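# Lay the cable into the cable chain and shut its bars

## Task

Get the cable seated inside the cable chain, then have each of the chain's bars shut over the cable.

## Robot and tools

Robot: two Doosan M1013 arms, left_arm and right_arm, each ending in a Robotiq 2F-85 two-finger gripper with a wrist camera. Calibrated bases in the scene frame: left_arm at (+0.076, +0.475, 0), right_arm at (+0.031, -0.487, 0), both nearly unrotated.

Frames: the scene frame has its origin on the table top midway between the arms, +x pointing out over the table, +z up, and left_arm on the +y side. Image left/right does not match arm names. Each arm reports its hand pose, velocities and wrist camera pose in its own base frame. Command offsets are taken along the current Hand target's own axes: fingers point along +z, they open and close along y, and a camera block juts about 10 cm toward +x. end_effector_position is the spot between the closed pads; closed fingertips reach about 19 mm past it, open ones about 6 mm.

Row layout (shared by execute_actions and move): one flat list of 18 numbers, each in [-1, 1], always covering both arms. Order: left dx, dy, dz, rx, ry, rz, left gripper position, force_limit, speed, then the same nine for the right arm. The six pose numbers are offsets, not poses: measured from that arm's Hand target at the start of the action or move, scaled so 1.0 = 0.6 m or 180 degrees; rx, ry, rz form one rotation vector. All six at 0 means hold or re-request the current target. The three gripper numbers are absolute settings: position +1 is fully open (85 mm), about -0.8 brings the pads together, -1 closes until blocked. force_limit and speed both start at +1; speed gives roughly 20, 85 and 150 mm/s at -1, 0, +1. Softer grip: slow close with low force_limit. A 0 in a gripper slot is a real command, so resend your previous gripper numbers to leave a gripper alone. Once fingers stop, a new force_limit or speed only applies after a position change of 0.01 or more.

execute_actions(actions, cameras): actions is a list of actions; each action is a table of up to 15 rows, one row per 1/30 s step, and a shorter table repeats its final row to fill 15 steps (0.5 s). Rows inside one action all count from the same start pose; the next action starts from the new Hand target, so repeating an offset keeps moving. An empty list just reports state and images.

move(target, speed, blend, stop_force, zero, blocking, cameras): target is one 18-number row or up to 15 rows, every row an offset from the same starting Hand targets. speed in m/s, 0.002 to 2 (default 0.25; rotation capped at twice that in rad/s), one value or one per target. blend in metres rounds corners of a list. stop_force in N, 10 to 80, one value for both arms, ends an arm's path when it feels that much push along its travel; use it only slowly, never on a turning gripper, and leave it out when backing off a contact. zero (only with stop_force) resets the force baseline first (default true). blocking=false returns early but is not allowed with stop_force. Paths are straight, never avoid obstacles, and stop after 10 s. The result adds a move: line with endings such as done, off_target, moving, held, fault, plus limits=paced (pose clipped) or limits=held (steps withheld).

wait(seconds 0 to 10) lets things run. stop brakes a running move. zoom_image(camera, region [x0, y0, x1, y1] pixels, at most 504 by 504) enlarges part of a camera's latest image. clear_fault(arm) clears a reported torque or force fault. read_manual gives URDF licence text. finished_scene(scene = current scene number) ends the scene, irreversibly; the goal must hold with the robot idle.

Cameras: cam_head_left, cam_head_right, cam_high, cam_low, cam_left_wrist, cam_right_wrist, all 672x504; the cameras argument picks which (omitted/null/["all"] = all, [] = none).

Reading results: Hand target is the last commanded pose after clipping; the controller limits each step to 70 mm and 16 degrees from the measured pose, so the gripper may stop short; resend the gap. Joint velocities may read within noise. Joint torques, External joint torques and Flange force (along the gripper's axes, with error) hint at contact. Tool commands shows current gripper settings. object_status: 0 moving, 1 blocked while opening, 2 blocked while closing (a grip), 3 reached the requested position or pads met. position_measured is in counts: 3 open, ~78 = 60 mm, ~130 = 40 mm, ~180 = 20 mm, ~230 closed. MOTOR HOT warns of heating; OVER-TEMPERATURE FAULT brakes that arm for 30 to 60 s or more.

Avoid: anything leaving the table; releasing moving parts; fast hits; commanding past a firm contact (arms are stiff, so this faults); outside force of 144 N on an arm or its load, or joint contact torque at 323, 323, 152, 42.7, 42.7, 42.7 N m (waist to wrist roll), which stops the arm until clear_fault; hard grips on parts still resting on something; heavy or swung loads; arms touching each other or a gripper closing on the other arm's fingers; paths near an arm's own base or with the wrist above its first joint's axis, which can flip shoulder posture; long holds at full stretch, which heat motors. After a force fault with an object clamped, open before moving that arm.

Each tool is called after "Emit:" as name(argument=value, ...) on one line, values as JSON.

## Session

Emit:
execute_actions(actions=[])

Scene clock: 0.00 s.
left_arm: end_effector_position=(+0.5242, -0.3615, +0.2329) position_measured=3 object_status=3 end_effector_quat_wxyz=(+0.192, +0.656, -0.667, +0.297) | right_arm: end_effector_position=(+0.7238, +0.2672, +0.3135) position_measured=3 object_status=3 end_effector_quat_wxyz=(+0.007, -0.407, +0.913, +0.004)
Joint positions: left_arm=[-0.412 0.092 2.089 -0.938 0.733 -1.316] | right_arm=[0.305 0.368 1.436 0.01 1.325 -0.536]
Joint velocities: within noise
Joint torques (N m): no reading
External joint torques (N m): no reading
Flange force (N): no reading
Hand target: left_arm +0.5242, -0.3615, +0.2329; +0.192, +0.656, -0.667, +0.297 | right_arm +0.7238, +0.2672, +0.3135; +0.007, -0.407, +0.913, +0.004
Tool commands: left_gripper/position=+1.0 left_gripper/force_limit=+1.0 left_gripper/speed=+1.0 right_gripper/position=+1.0 right_gripper/force_limit=+1.0 right_gripper/speed=+1.0

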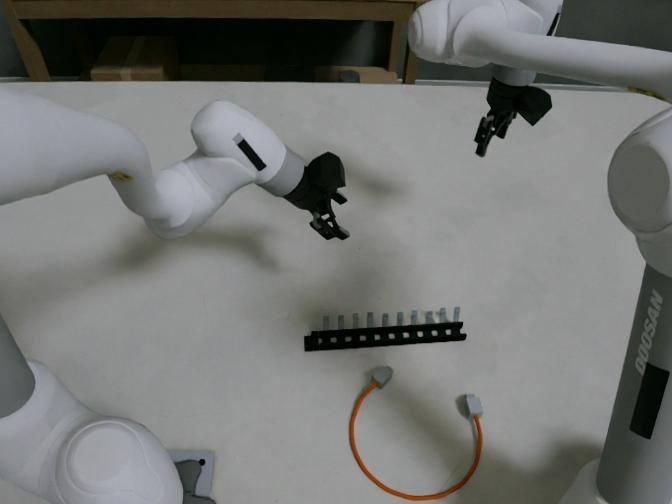

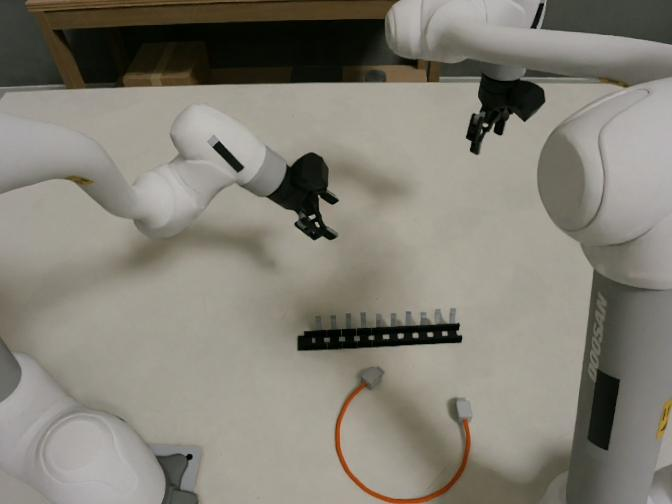

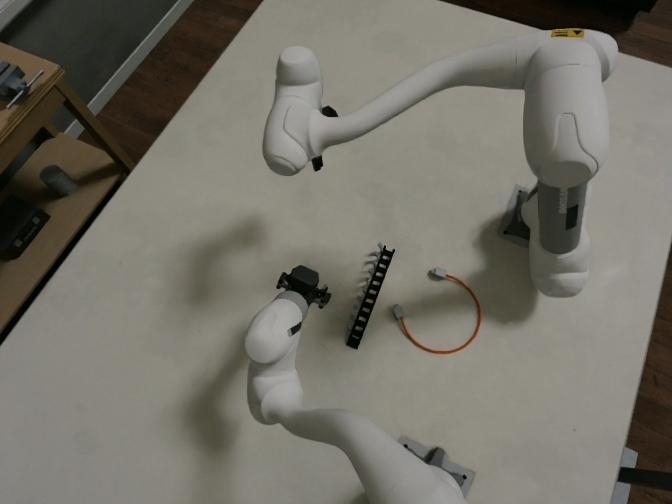

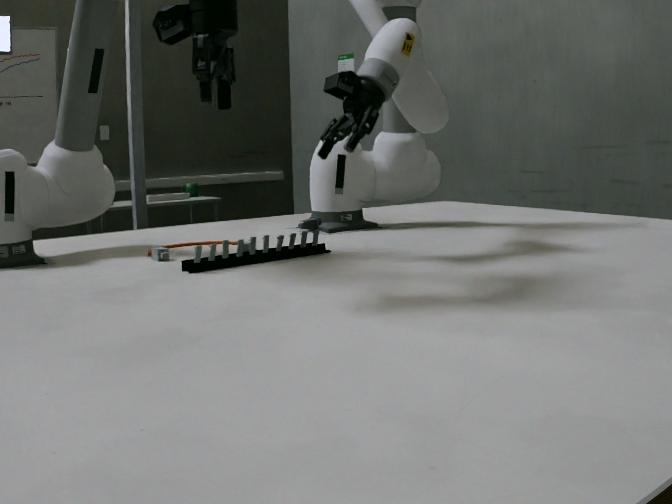

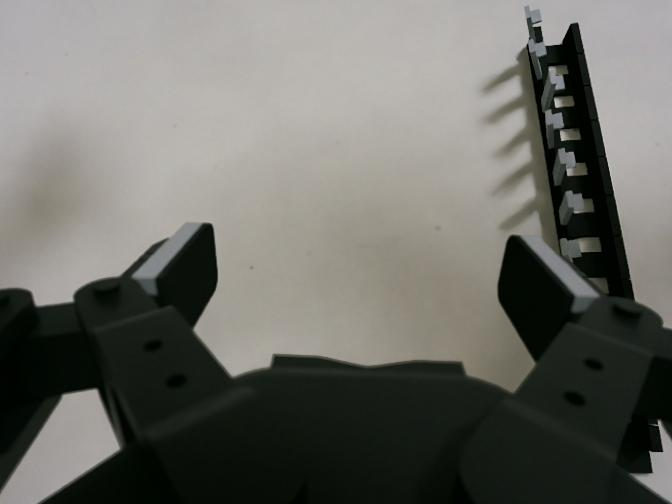

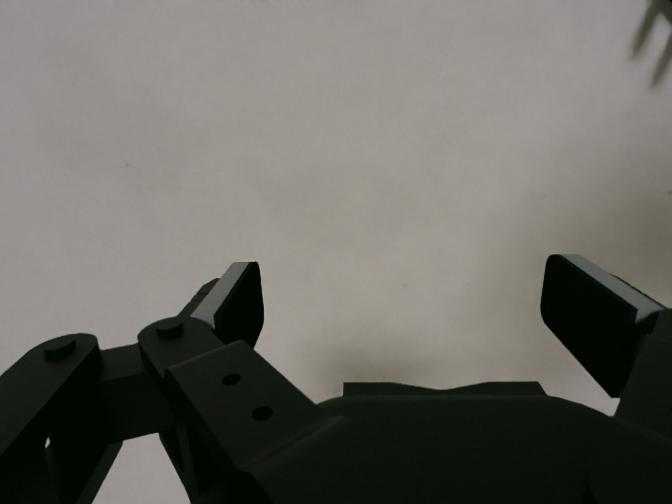

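Emit:
zoom_image(camera="cam_head_left", region=[290, 290, 490, 440])

Emit:
zoom_image(camera="cam_head_right", region=[290, 290, 490, 440])

Emit:
zoom_image(camera="cam_low", region=[140, 210, 350, 290])

Emit:
zoom_image(camera="cam_left_wrist", region=[470, 0, 672, 300])

Emit:
zoom_image(camera="cam_high", region=[320, 220, 500, 370])

Scaled by 2.520 from the camera's 672x504 image, which has a finer 960x720 frame.

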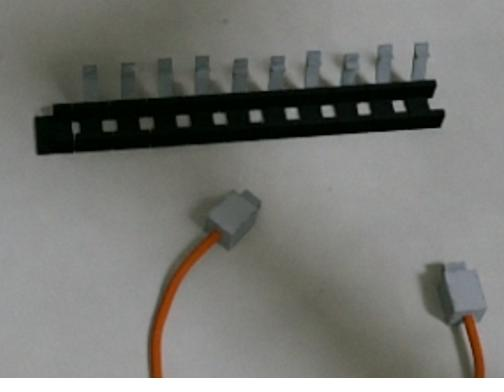

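Scaled by 2.520 from the camera's 672x504 image, which has a finer 960x720 frame.

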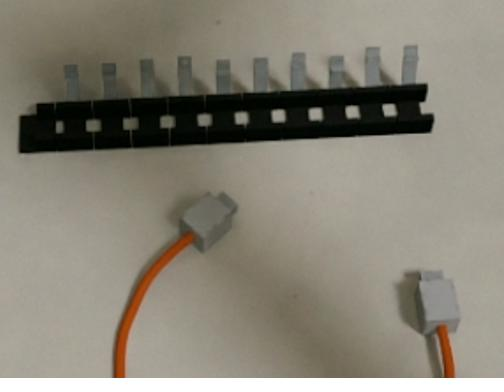

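Scaled by 2.400 from the camera's 672x504 image, which has a finer 960x720 frame.

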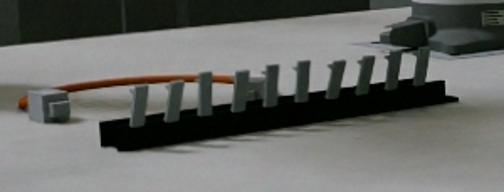

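Scaled by 1.680 from the camera's 672x504 image, which has a finer 960x720 frame.

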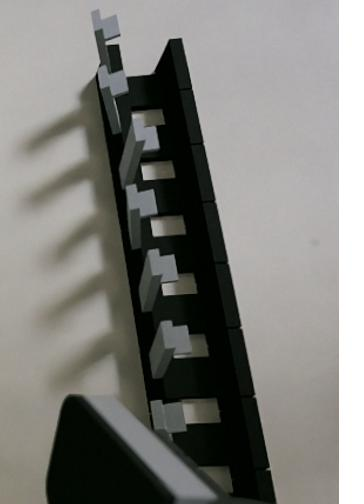

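Scaled by 2.800 from the camera's 672x504 image, which has a finer 960x720 frame.

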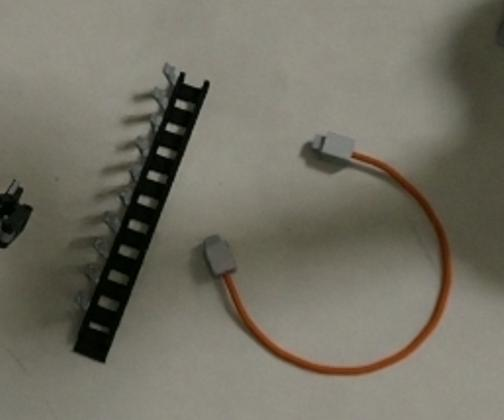

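Emit:
move(target=[0.0747,0.2108,-0.125,-0.0483,-0.225,-0.005,1,1,1, 0.371,0.462,-0.0617,0,0,-0.2331,1,1,1])

Scene clock: 3.17 s.
left_arm: end_effector_position=(+0.3862, -0.3518, +0.2999) position_measured=3 object_status=3 end_effector_quat_wxyz=(+0.000, +0.707, -0.707, +0.000) | right_arm: end_effector_position=(+0.3686, +0.2862, +0.3475) position_measured=3 object_status=3 end_effector_quat_wxyz=(-0.008, +0.707, -0.707, -0.001)
Joint positions: left_arm=[-0.805 -0.01 1.917 0 1.236 -2.377] | right_arm=[0.583 -0.133 1.941 0.006 1.319 -0.99]
Joint velocities: within noise
Joint torques (N m): left_arm=[-1.33 -41.15 -38.79 4.05 0.38 -0.22] | right_arm=[2.69 -29.08 -42.84 4.06 -0.05 0.05]
External joint torques (N m): left_arm=[0.95 2 -1.86 0.01 -0.45 0.22] | right_arm=[-2.78 1.09 0.85 0.14 0.05 -0.05]
Flange force (N): left_arm=[2.7 -6.2 -0.5] | right_arm=[4.8 -3.8 1.6]
Hand target: left_arm +0.3862, -0.3518, +0.2999; +0.000, +0.707, -0.707, +0.000 | right_arm +0.3685, +0.2863, +0.3475; -0.008, +0.707, -0.707, -0.001
Off the commanded pose: left_arm 0.000 m, 0 deg | right_arm 0.000 m, 0 deg.
move: done
camera_calibration:
cam_left_wrist: T_world_to_cam=[[-0.999654, -0.0187443, -0.0184353, 0.389738], [-0.0247009, 0.90976, 0.414399, 0.206628], [0.00900413, 0.414711, -0.909909, 0.53937], [0, 0, 0, 1]] pos_world=[0.38985, -0.404359, 0.412336]
cam_right_wrist: T_world_to_cam=[[-0.998257, 0.044496, -0.038759, 0.383143], [0.0289667, 0.941743, 0.335083, -0.382932], [0.0514109, 0.333377, -0.941391, 0.338147], [0, 0, 0, 1]] pos_world=[0.376184, 0.230845, 0.461493]

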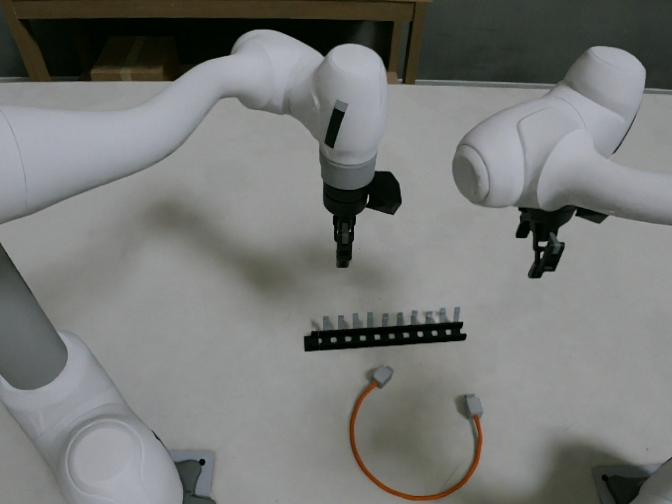

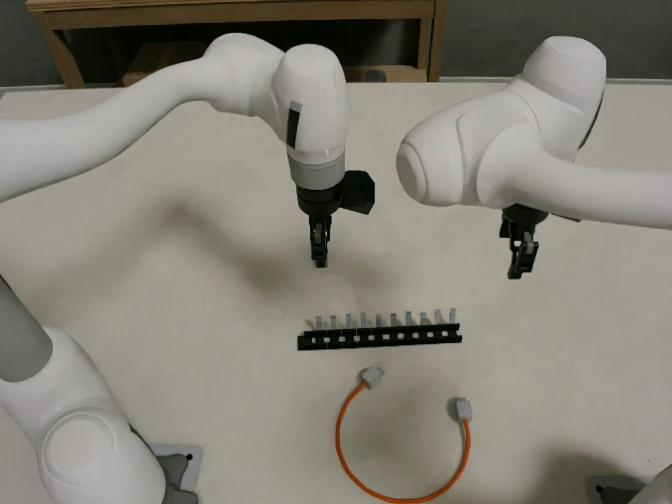

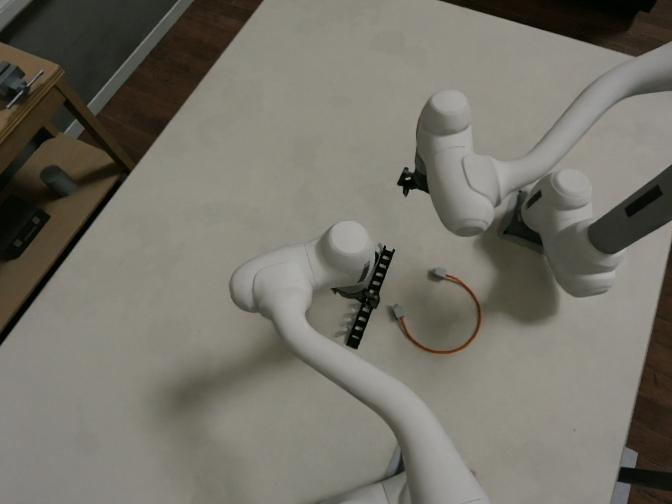

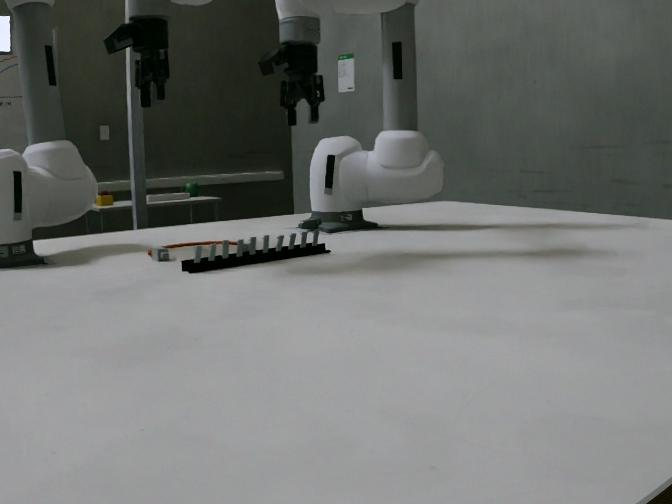

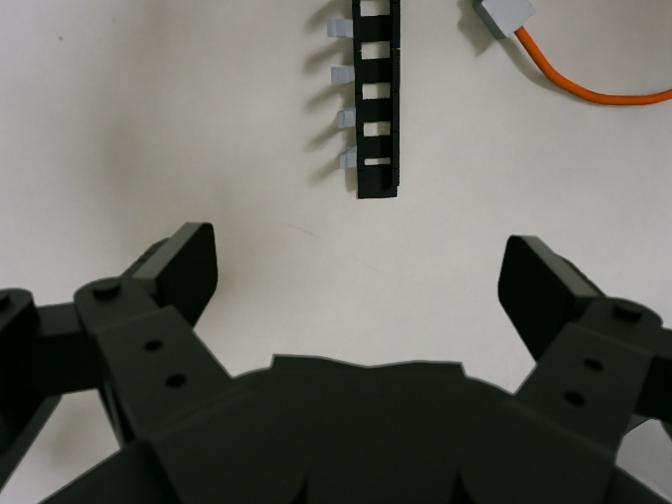

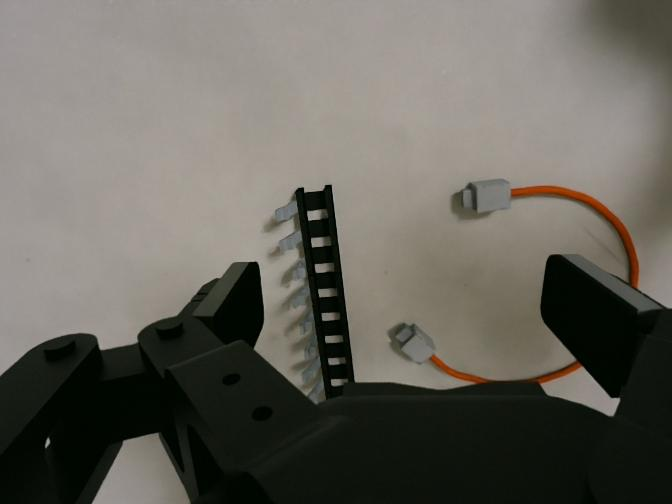

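Emit:
move(target=[0.1137,0.2437,0.1667,0,0,0.722,0.2,1,1, -0.0655,0.2977,0.329,0,0,-0.5,0.2,1,1])

Scene clock: 8.93 s.
left_arm: end_effector_position=(+0.2400, -0.4201, +0.1999) position_measured=104 object_status=3 end_effector_quat_wxyz=(+0.000, +0.341, +0.940, +0.000) | right_arm: end_effector_position=(+0.1917, +0.3280, +0.1490) position_measured=104 object_status=3 end_effector_quat_wxyz=(-0.006, +1.000, +0.000, +0.005)
Joint positions: left_arm=[-1.123 0.002 2.102 0 1.038 -0.427] | right_arm=[0.951 -0.125 2.328 0 0.922 -2.191]
Joint velocities: within noise
Joint torques (N m): left_arm=[-2.22 -38.45 -35.3 3.78 0.54 -0.29] | right_arm=[2.28 -24.21 -35.78 3.4 -0.09 -0.02]
External joint torques (N m): left_arm=[2.18 1.61 -1.7 -0.04 -0.5 0.29] | right_arm=[-2.19 2.05 0.89 0.08 0 0.02]
Flange force (N): left_arm=[-7.1 2.8 0.6] | right_arm=[5.9 1.4 3.7]
Hand target: left_arm +0.2400, -0.4201, +0.1999; +0.000, +0.341, +0.940, +0.000 | right_arm +0.1917, +0.3280, +0.1490; -0.006, +1.000, +0.000, +0.005
Off the commanded pose: left_arm 0.000 m, 0 deg | right_arm 0.000 m, 0 deg.
move: done
camera_calibration:
cam_left_wrist: T_world_to_cam=[[0.627697, 0.778238, -0.0185302, 0.18473], [0.713728, -0.565837, 0.41282, -0.490233], [0.310787, -0.272352, -0.910624, 0.117096], [0, 0, 0, 1]] pos_world=[0.197547, -0.389265, 0.312432]
cam_right_wrist: T_world_to_cam=[[-0.0436165, -0.998103, -0.0434409, 0.356676], [-0.948975, 0.027798, 0.314122, 0.139768], [-0.312319, 0.0549253, -0.948388, 0.308548], [0, 0, 0, 1]] pos_world=[0.244559, 0.335168, 0.264213]

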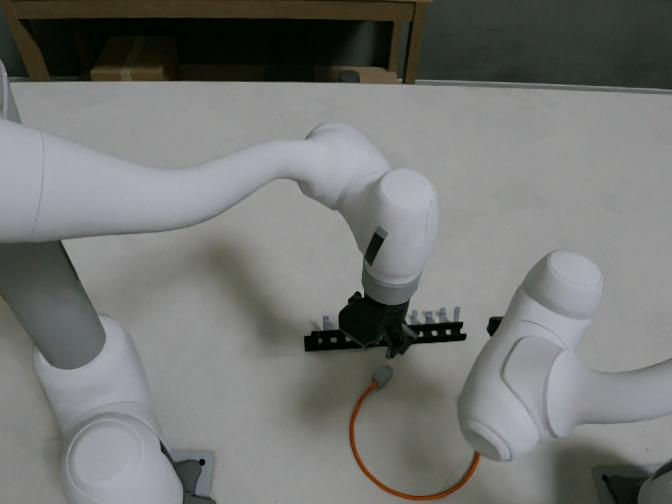

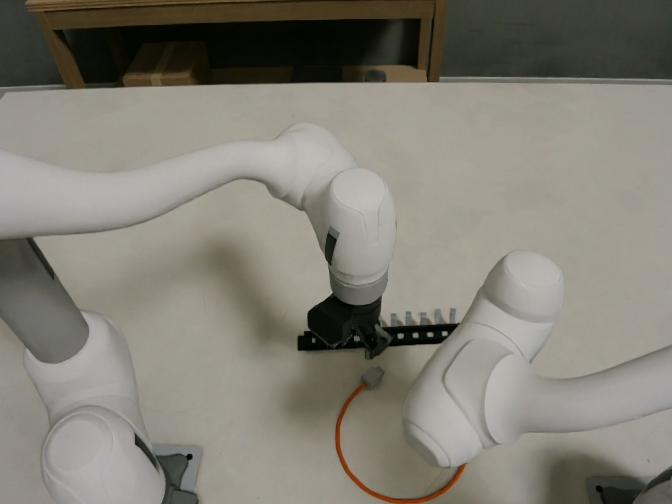

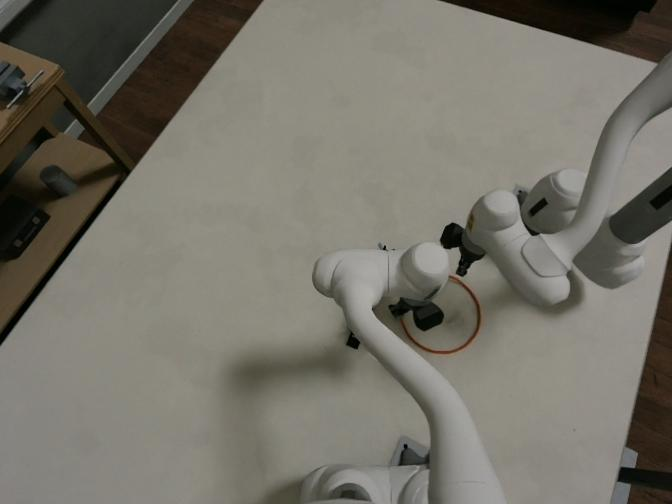

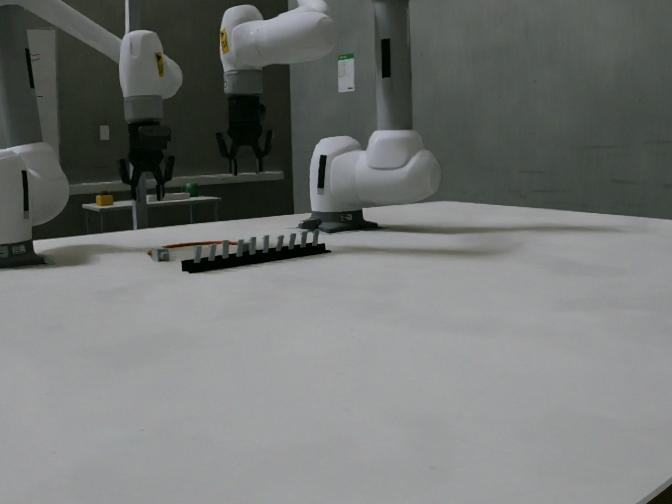

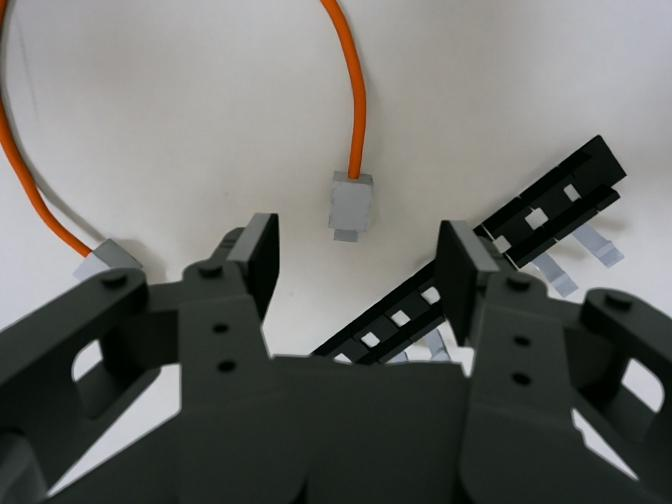

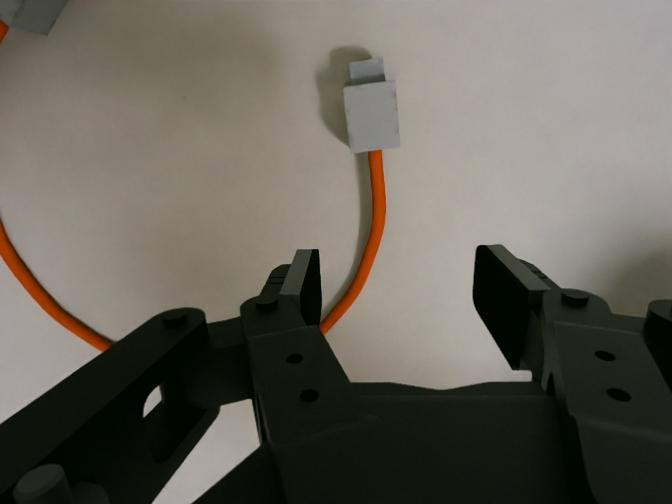

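Emit:
move(target=[-0.0175,0.0103,0.2167,0,0,0,0.2,1,1, 0.0317,0.0092,0.133,-0.0038,-0.0032,0,0.2,1,1], cameras=["cam_left_wrist","cam_right_wrist","cam_low"])

Scene clock: 10.23 s.
left_arm: end_effector_position=(+0.2520, -0.4220, +0.0700) position_measured=104 object_status=3 end_effector_quat_wxyz=(+0.000, +0.341, +0.940, +0.000) | right_arm: end_effector_position=(+0.2115, +0.3235, +0.0693) position_measured=104 object_status=3 end_effector_quat_wxyz=(-0.001, +1.000, +0.000, +0.000)
Joint positions: left_arm=[-1.103 0.171 2.211 0 0.761 -0.406] | right_arm=[0.902 0.016 2.391 0.002 0.734 -2.242]
Joint velocities: within noise
Joint torques (N m): left_arm=[-2.09 -49.24 -27.89 3.13 0.48 -0.35] | right_arm=[2.44 -32.26 -29.65 2.84 -0.1 -0.01]
External joint torques (N m): left_arm=[1.89 2.09 -1.78 -0.14 -0.43 0.35] | right_arm=[-2.38 1.12 0.7 0.06 0.05 0.01]
Flange force (N): left_arm=[-7.4 2.3 2.7] | right_arm=[5.2 3.3 2.4]
Hand target: left_arm +0.2519, -0.4220, +0.0699; +0.000, +0.341, +0.940, +0.000 | right_arm +0.2115, +0.3235, +0.0693; -0.001, +1.000, +0.000, +0.000
Off the commanded pose: left_arm 0.000 m, 0 deg | right_arm 0.000 m, 0 deg.
move: done
camera_calibration:
cam_left_wrist: T_world_to_cam=[[0.627799, 0.778156, -0.0184708, 0.176204], [0.713638, -0.565948, 0.412824, -0.446232], [0.310788, -0.272352, -0.910624, -0.00553252], [0, 0, 0, 1]] pos_world=[0.209547, -0.391165, 0.182432]
cam_right_wrist: T_world_to_cam=[[-0.0440135, -0.998545, -0.0311474, 0.349051], [-0.945765, 0.0316021, 0.323311, 0.181135], [-0.321856, 0.0436881, -0.94578, 0.244917], [0, 0, 0, 1]] pos_world=[0.265502, 0.332119, 0.183946]
Images, in order (width x height): cam_low 672x504, cam_left_wrist 672x504, cam_right_wrist 672x504.

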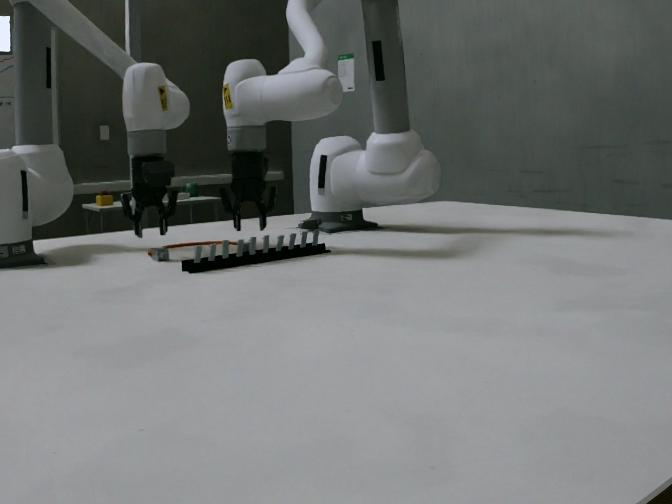

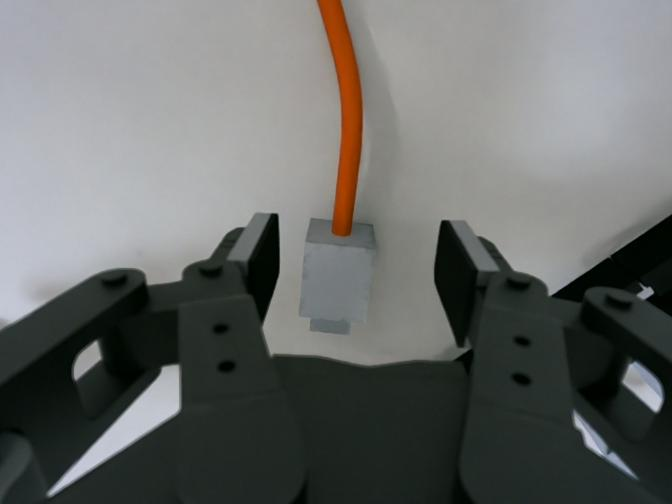

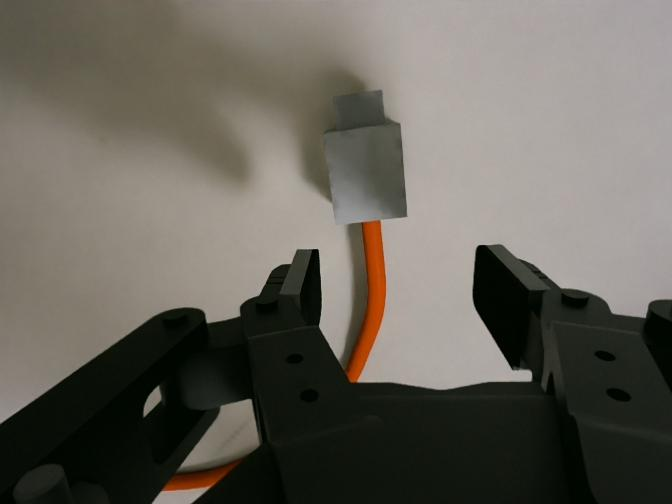

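Emit:
move(target=[-0.0012,-0.0027,0.075,0,0,0,0.2,1,1, -0.0128,-0.0058,0.075,0,0,0,0.2,1,1], speed=0.04, stop_force=15, cameras=["cam_left_wrist","cam_right_wrist","cam_low"])

Emit:
zoom_image(camera="cam_low", region=[100, 160, 350, 300])

Scene clock: 12.37 s.
left_arm: end_effector_position=(+0.2514, -0.4237, +0.0249) position_measured=104 object_status=3 end_effector_quat_wxyz=(+0.000, +0.341, +0.940, +0.000) | right_arm: end_effector_position=(+0.2038, +0.3270, +0.0243) position_measured=104 object_status=3 end_effector_quat_wxyz=(-0.001, +1.000, +0.000, +0.000)
Joint positions: left_arm=[-1.105 0.242 2.239 0 0.662 -0.409] | right_arm=[0.923 0.099 2.428 0.002 0.614 -2.221]
Joint velocities: within noise
Joint torques (N m): left_arm=[-2.55 -53 -24.79 2.82 0.58 -0.3] | right_arm=[2.25 -36.89 -25.62 2.36 -0.09 0.09]
External joint torques (N m): left_arm=[2.2 1.81 -1.68 -0.14 -0.53 0.31] | right_arm=[-2.24 1.1 0.78 0.12 0.05 -0.09]
Flange force (N): left_arm=[-6.8 3.0 3.1] | right_arm=[5.0 3.4 2.6]
Hand target: left_arm +0.2514, -0.4237, +0.0249; +0.000, +0.341, +0.940, +0.000 | right_arm +0.2038, +0.3270, +0.0243; -0.001, +1.000, +0.000, +0.000
Off the commanded pose: left_arm 0.000 m, 0 deg | right_arm 0.000 m, 0 deg.
move: done
camera_calibration:
cam_left_wrist: T_world_to_cam=[[0.627697, 0.778238, -0.0185302, 0.177133], [0.713728, -0.565837, 0.41282, -0.428163], [0.310787, -0.272352, -0.910624, -0.0467867], [0, 0, 0, 1]] pos_world=[0.208947, -0.392865, 0.137432]
cam_right_wrist: T_world_to_cam=[[-0.0440151, -0.998545, -0.0311419, 0.350798], [-0.945735, 0.0316013, 0.3234, 0.188209], [-0.321945, 0.0436864, -0.94575, 0.199618], [0, 0, 0, 1]] pos_world=[0.257703, 0.335619, 0.138846]
Images, in order (width x height): cam_low 672x504, cam_left_wrist 672x504, cam_right_wrist 672x504.

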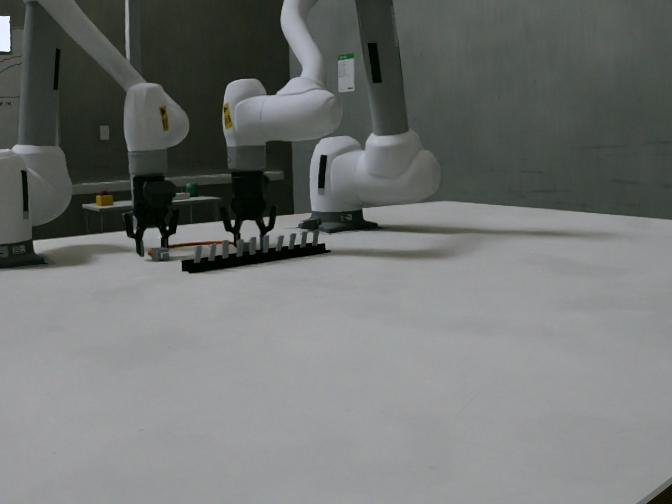

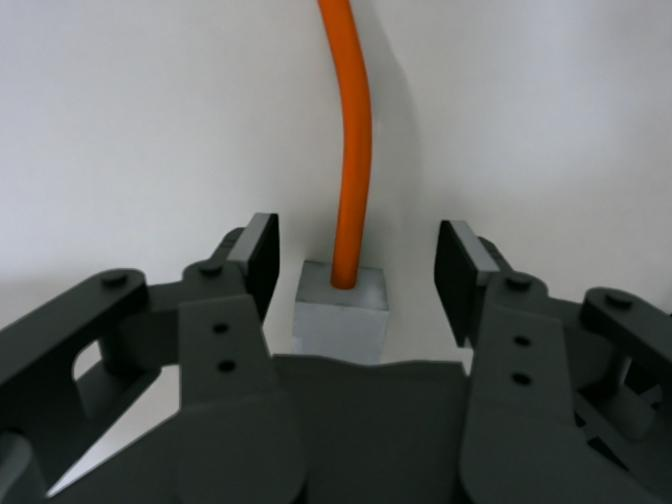

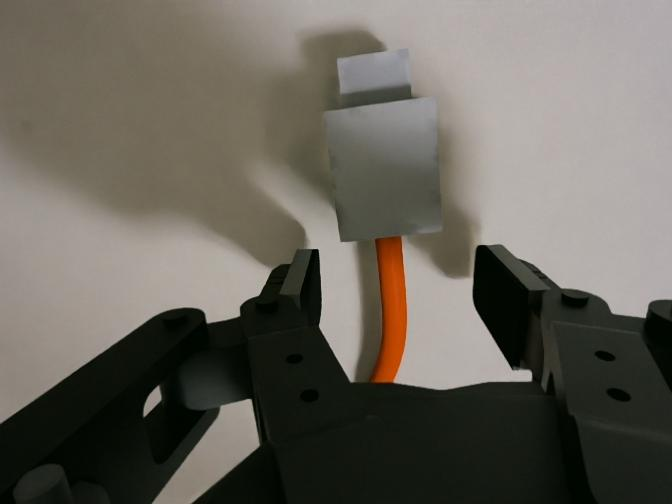

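Scaled by 2.016 from the camera's 672x504 image, which has a finer 960x720 frame.

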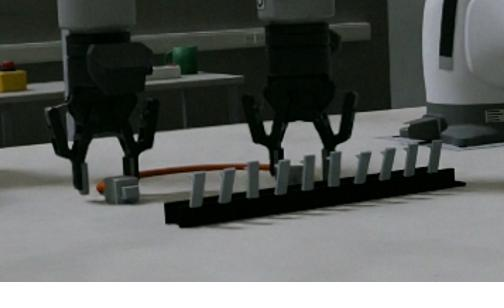

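Emit:
move(target=[0.01,-0.002,0,0,0,0,0.2,1,1, 0,0,0,0,0,0,0.2,1,1], speed=0.04, cameras=[])

Emit:
move(target=[0,0,0,0,0,0,-1,-0.4,-1, 0,0,0,0,0,0,-1,-0.4,-1], cameras=["cam_left_wrist","cam_right_wrist"])

Scene clock: 13.27 s.
left_arm: end_effector_position=(+0.2461, -0.4207, +0.0249) position_measured=104 object_status=3 end_effector_quat_wxyz=(+0.000, +0.341, +0.940, +0.000) | right_arm: end_effector_position=(+0.2038, +0.3270, +0.0243) position_measured=104 object_status=3 end_effector_quat_wxyz=(-0.001, +1.000, +0.000, +0.000)
Joint positions: left_arm=[-1.112 0.235 2.248 0 0.659 -0.416] | right_arm=[0.923 0.099 2.428 0.002 0.614 -2.221]
Joint velocities: within noise
Joint torques (N m): left_arm=[-1.95 -52.05 -24.41 2.73 0.51 -0.3] | right_arm=[2.68 -37.24 -25.39 2.41 -0.06 0.06]
External joint torques (N m): left_arm=[1.67 1.61 -1.97 -0.07 -0.46 0.3] | right_arm=[-2.69 1.44 0.44 0.08 0 -0.06]
Flange force (N): left_arm=[-6.7 1.9 2.5] | right_arm=[6.4 3.2 3.2]
Hand target: left_arm +0.2461, -0.4207, +0.0249; +0.000, +0.341, +0.940, +0.000 | right_arm +0.2038, +0.3270, +0.0243; -0.001, +1.000, +0.000, +0.000
Off the commanded pose: left_arm 0.000 m, 0 deg | right_arm 0.000 m, 0 deg.
move: done
No camera images: "cameras" was empty.

Scene clock: 15.63 s.
left_arm: end_effector_position=(+0.2461, -0.4207, +0.0249) position_measured=212 object_status=0 end_effector_quat_wxyz=(+0.000, +0.341, +0.940, +0.000) | right_arm: end_effector_position=(+0.2038, +0.3270, +0.0243) position_measured=212 object_status=0 end_effector_quat_wxyz=(-0.001, +1.000, +0.000, +0.000)
Joint positions: left_arm=[-1.112 0.235 2.248 0 0.659 -0.416] | right_arm=[0.923 0.099 2.428 0.002 0.614 -2.221]
Joint velocities: within noise
Joint torques (N m): left_arm=[-2.26 -51.58 -24.46 2.74 0.43 -0.27] | right_arm=[2.33 -37.05 -25.25 2.36 -0.14 -0.04]
External joint torques (N m): left_arm=[2.28 1.03 -1.9 -0.07 -0.38 0.27] | right_arm=[-2.31 1.31 0.38 0.12 0.09 0.04]
Flange force (N): left_arm=[-6.4 3.3 1.4] | right_arm=[5.4 2.5 2.7]
Hand target: left_arm +0.2461, -0.4207, +0.0249; +0.000, +0.341, +0.940, +0.000 | right_arm +0.2038, +0.3270, +0.0243; -0.001, +1.000, +0.000, +0.000
Off the commanded pose: left_arm 0.000 m, 0 deg | right_arm 0.000 m, 0 deg.
move: done
camera_calibration:
cam_left_wrist: T_world_to_cam=[[0.627697, 0.778238, -0.0185302, 0.178266], [0.713728, -0.565837, 0.41282, -0.422668], [0.310787, -0.272352, -0.910624, -0.0443187], [0, 0, 0, 1]] pos_world=[0.203547, -0.389965, 0.137432]
cam_right_wrist: T_world_to_cam=[[-0.0440174, -0.998545, -0.031146, 0.350799], [-0.945765, 0.0316062, 0.323311, 0.188228], [-0.321856, 0.0436881, -0.94578, 0.199599], [0, 0, 0, 1]] pos_world=[0.257702, 0.335619, 0.138846]
Images, in order (width x height): cam_left_wrist 672x504, cam_right_wrist 672x504.

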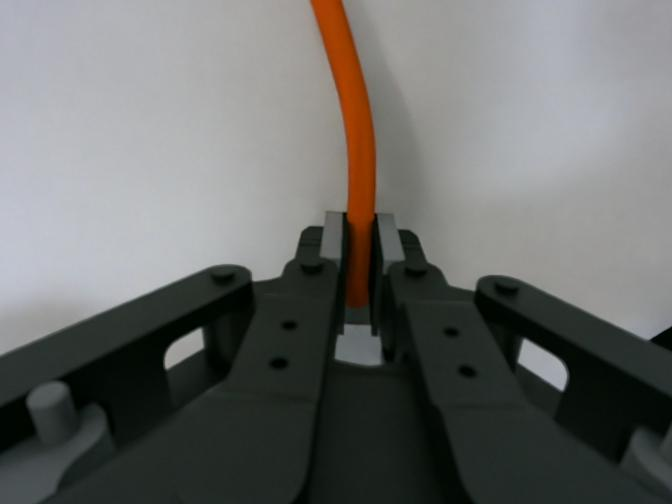

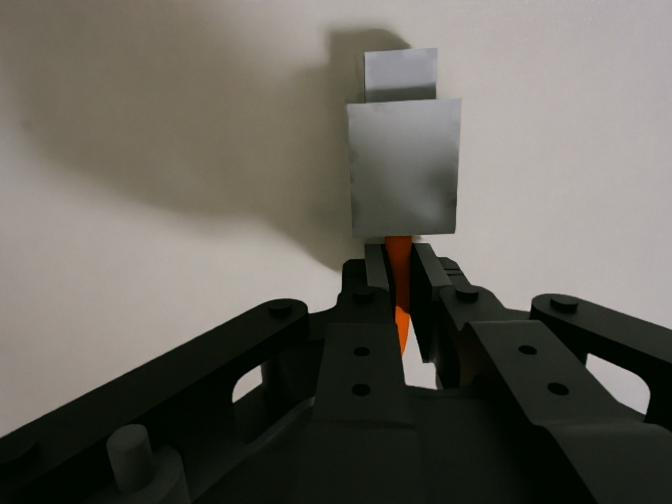

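Emit:
move(target=[[0,0,-0.15,0,0,0,-1,-0.4,-1,0,0,-0.15,0,0,0,-1,-0.4,-1],[0.107,0.2308,-0.209,0,0,-0.722,-1,-0.4,-1,0.2087,0.0667,-0.209,0,0,0.5,-1,-0.4,-1]], speed=0.12)

Scene clock: 26.13 s.
left_arm: end_effector_position=(+0.2845, -0.2780, +0.1493) position_measured=212 object_status=2 end_effector_quat_wxyz=(+0.000, +0.682, -0.732, +0.000) | right_arm: end_effector_position=(+0.3252, +0.2882, +0.1485) position_measured=212 object_status=2 end_effector_quat_wxyz=(+0.000, +0.725, -0.689, -0.001)
Joint positions: left_arm=[-0.861 -0.085 2.293 0 0.935 -2.362] | right_arm=[0.645 -0.023 2.237 0.002 0.927 -0.977]
Joint velocities: within noise
Joint torques (N m): left_arm=[-1.97 -27.06 -33.15 3.44 0.29 -0.4] | right_arm=[2.42 -34.15 -35.75 3.49 -0.06 0.09]
External joint torques (N m): left_arm=[1.88 1.71 -1.44 0.02 -0.35 0.4] | right_arm=[-2.43 1.76 1.24 -0.03 0.1 -0.09]
Flange force (N): left_arm=[-0.7 -8.1 1.4] | right_arm=[4.3 -4.0 3.2]
Hand target: left_arm +0.2845, -0.2781, +0.1493; +0.000, +0.682, -0.732, +0.000 (not the last commanded pose) | right_arm +0.3252, +0.2882, +0.1485; +0.000, +0.725, -0.689, -0.001 (not the last commanded pose)
Off the commanded pose: left_arm 0.005 m, 4 deg | right_arm 0.004 m, 3 deg.
move: off_target (left_arm, right_arm; path cut at 10 s); path passed 1 of 2 targets
camera_calibration:
cam_left_wrist: T_world_to_cam=[[-0.998444, 0.0526578, -0.0183541, 0.306202], [0.0403341, 0.909209, 0.414382, 0.180736], [0.0385082, 0.412997, -0.909918, 0.36378], [0, 0, 0, 1]] pos_world=[0.284427, -0.330691, 0.261736]
cam_right_wrist: T_world_to_cam=[[-0.999554, -0.00531554, -0.0293835, 0.345438], [-0.0145452, 0.946066, 0.323647, -0.302279], [0.0260784, 0.32393, -0.945722, 0.163971], [0, 0, 0, 1]] pos_world=[0.336611, 0.234697, 0.263053]

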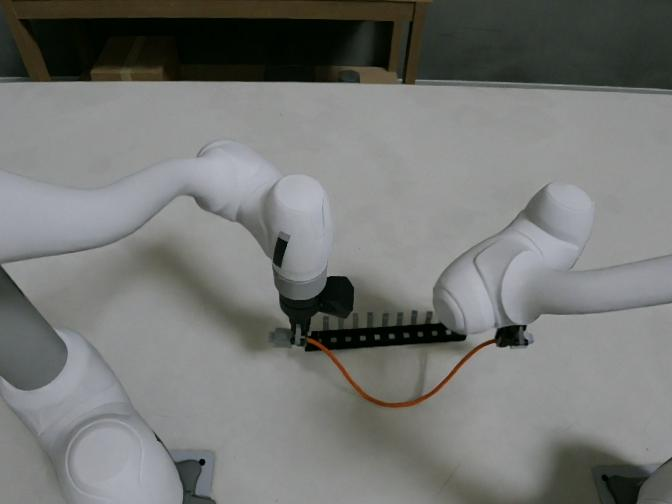

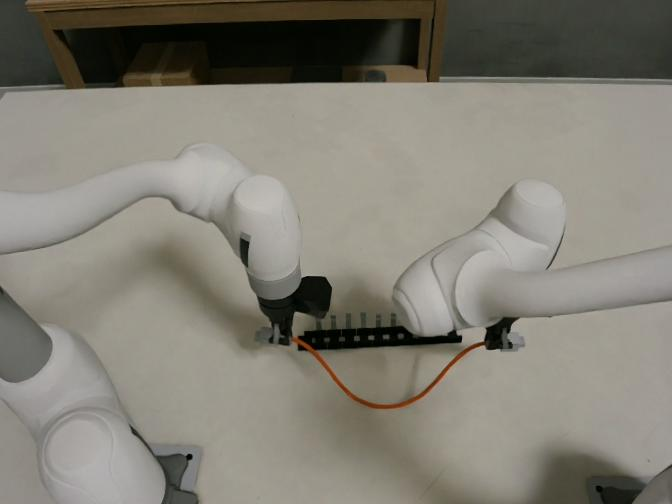

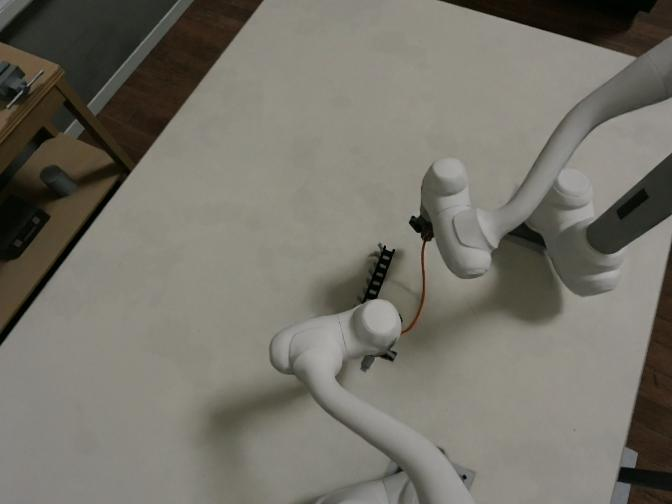

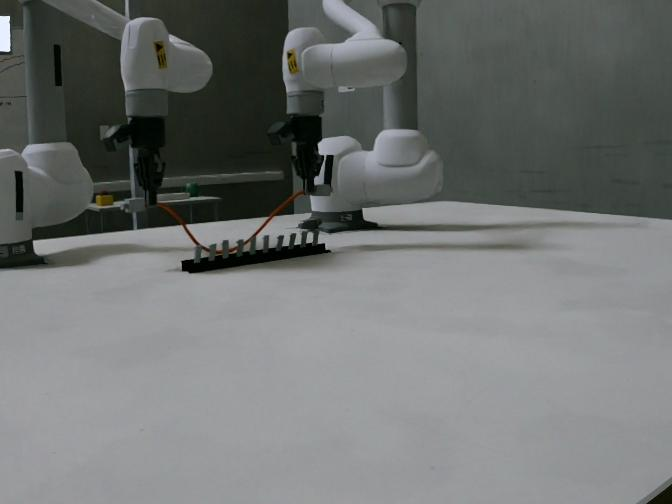

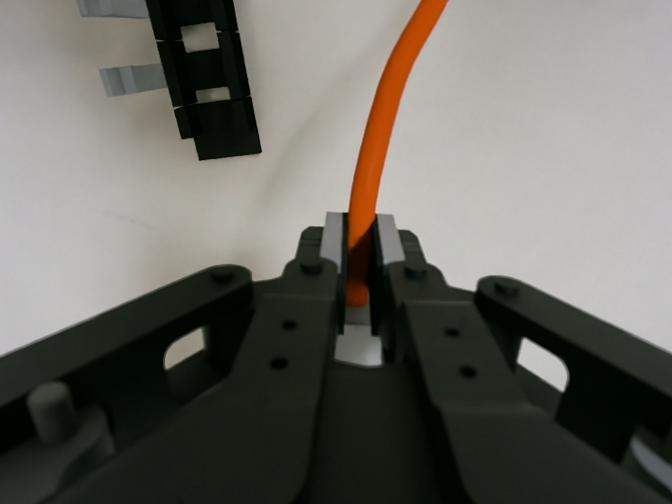

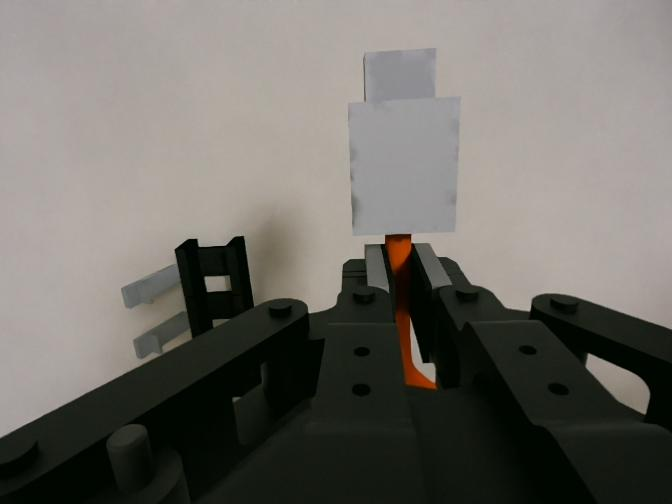

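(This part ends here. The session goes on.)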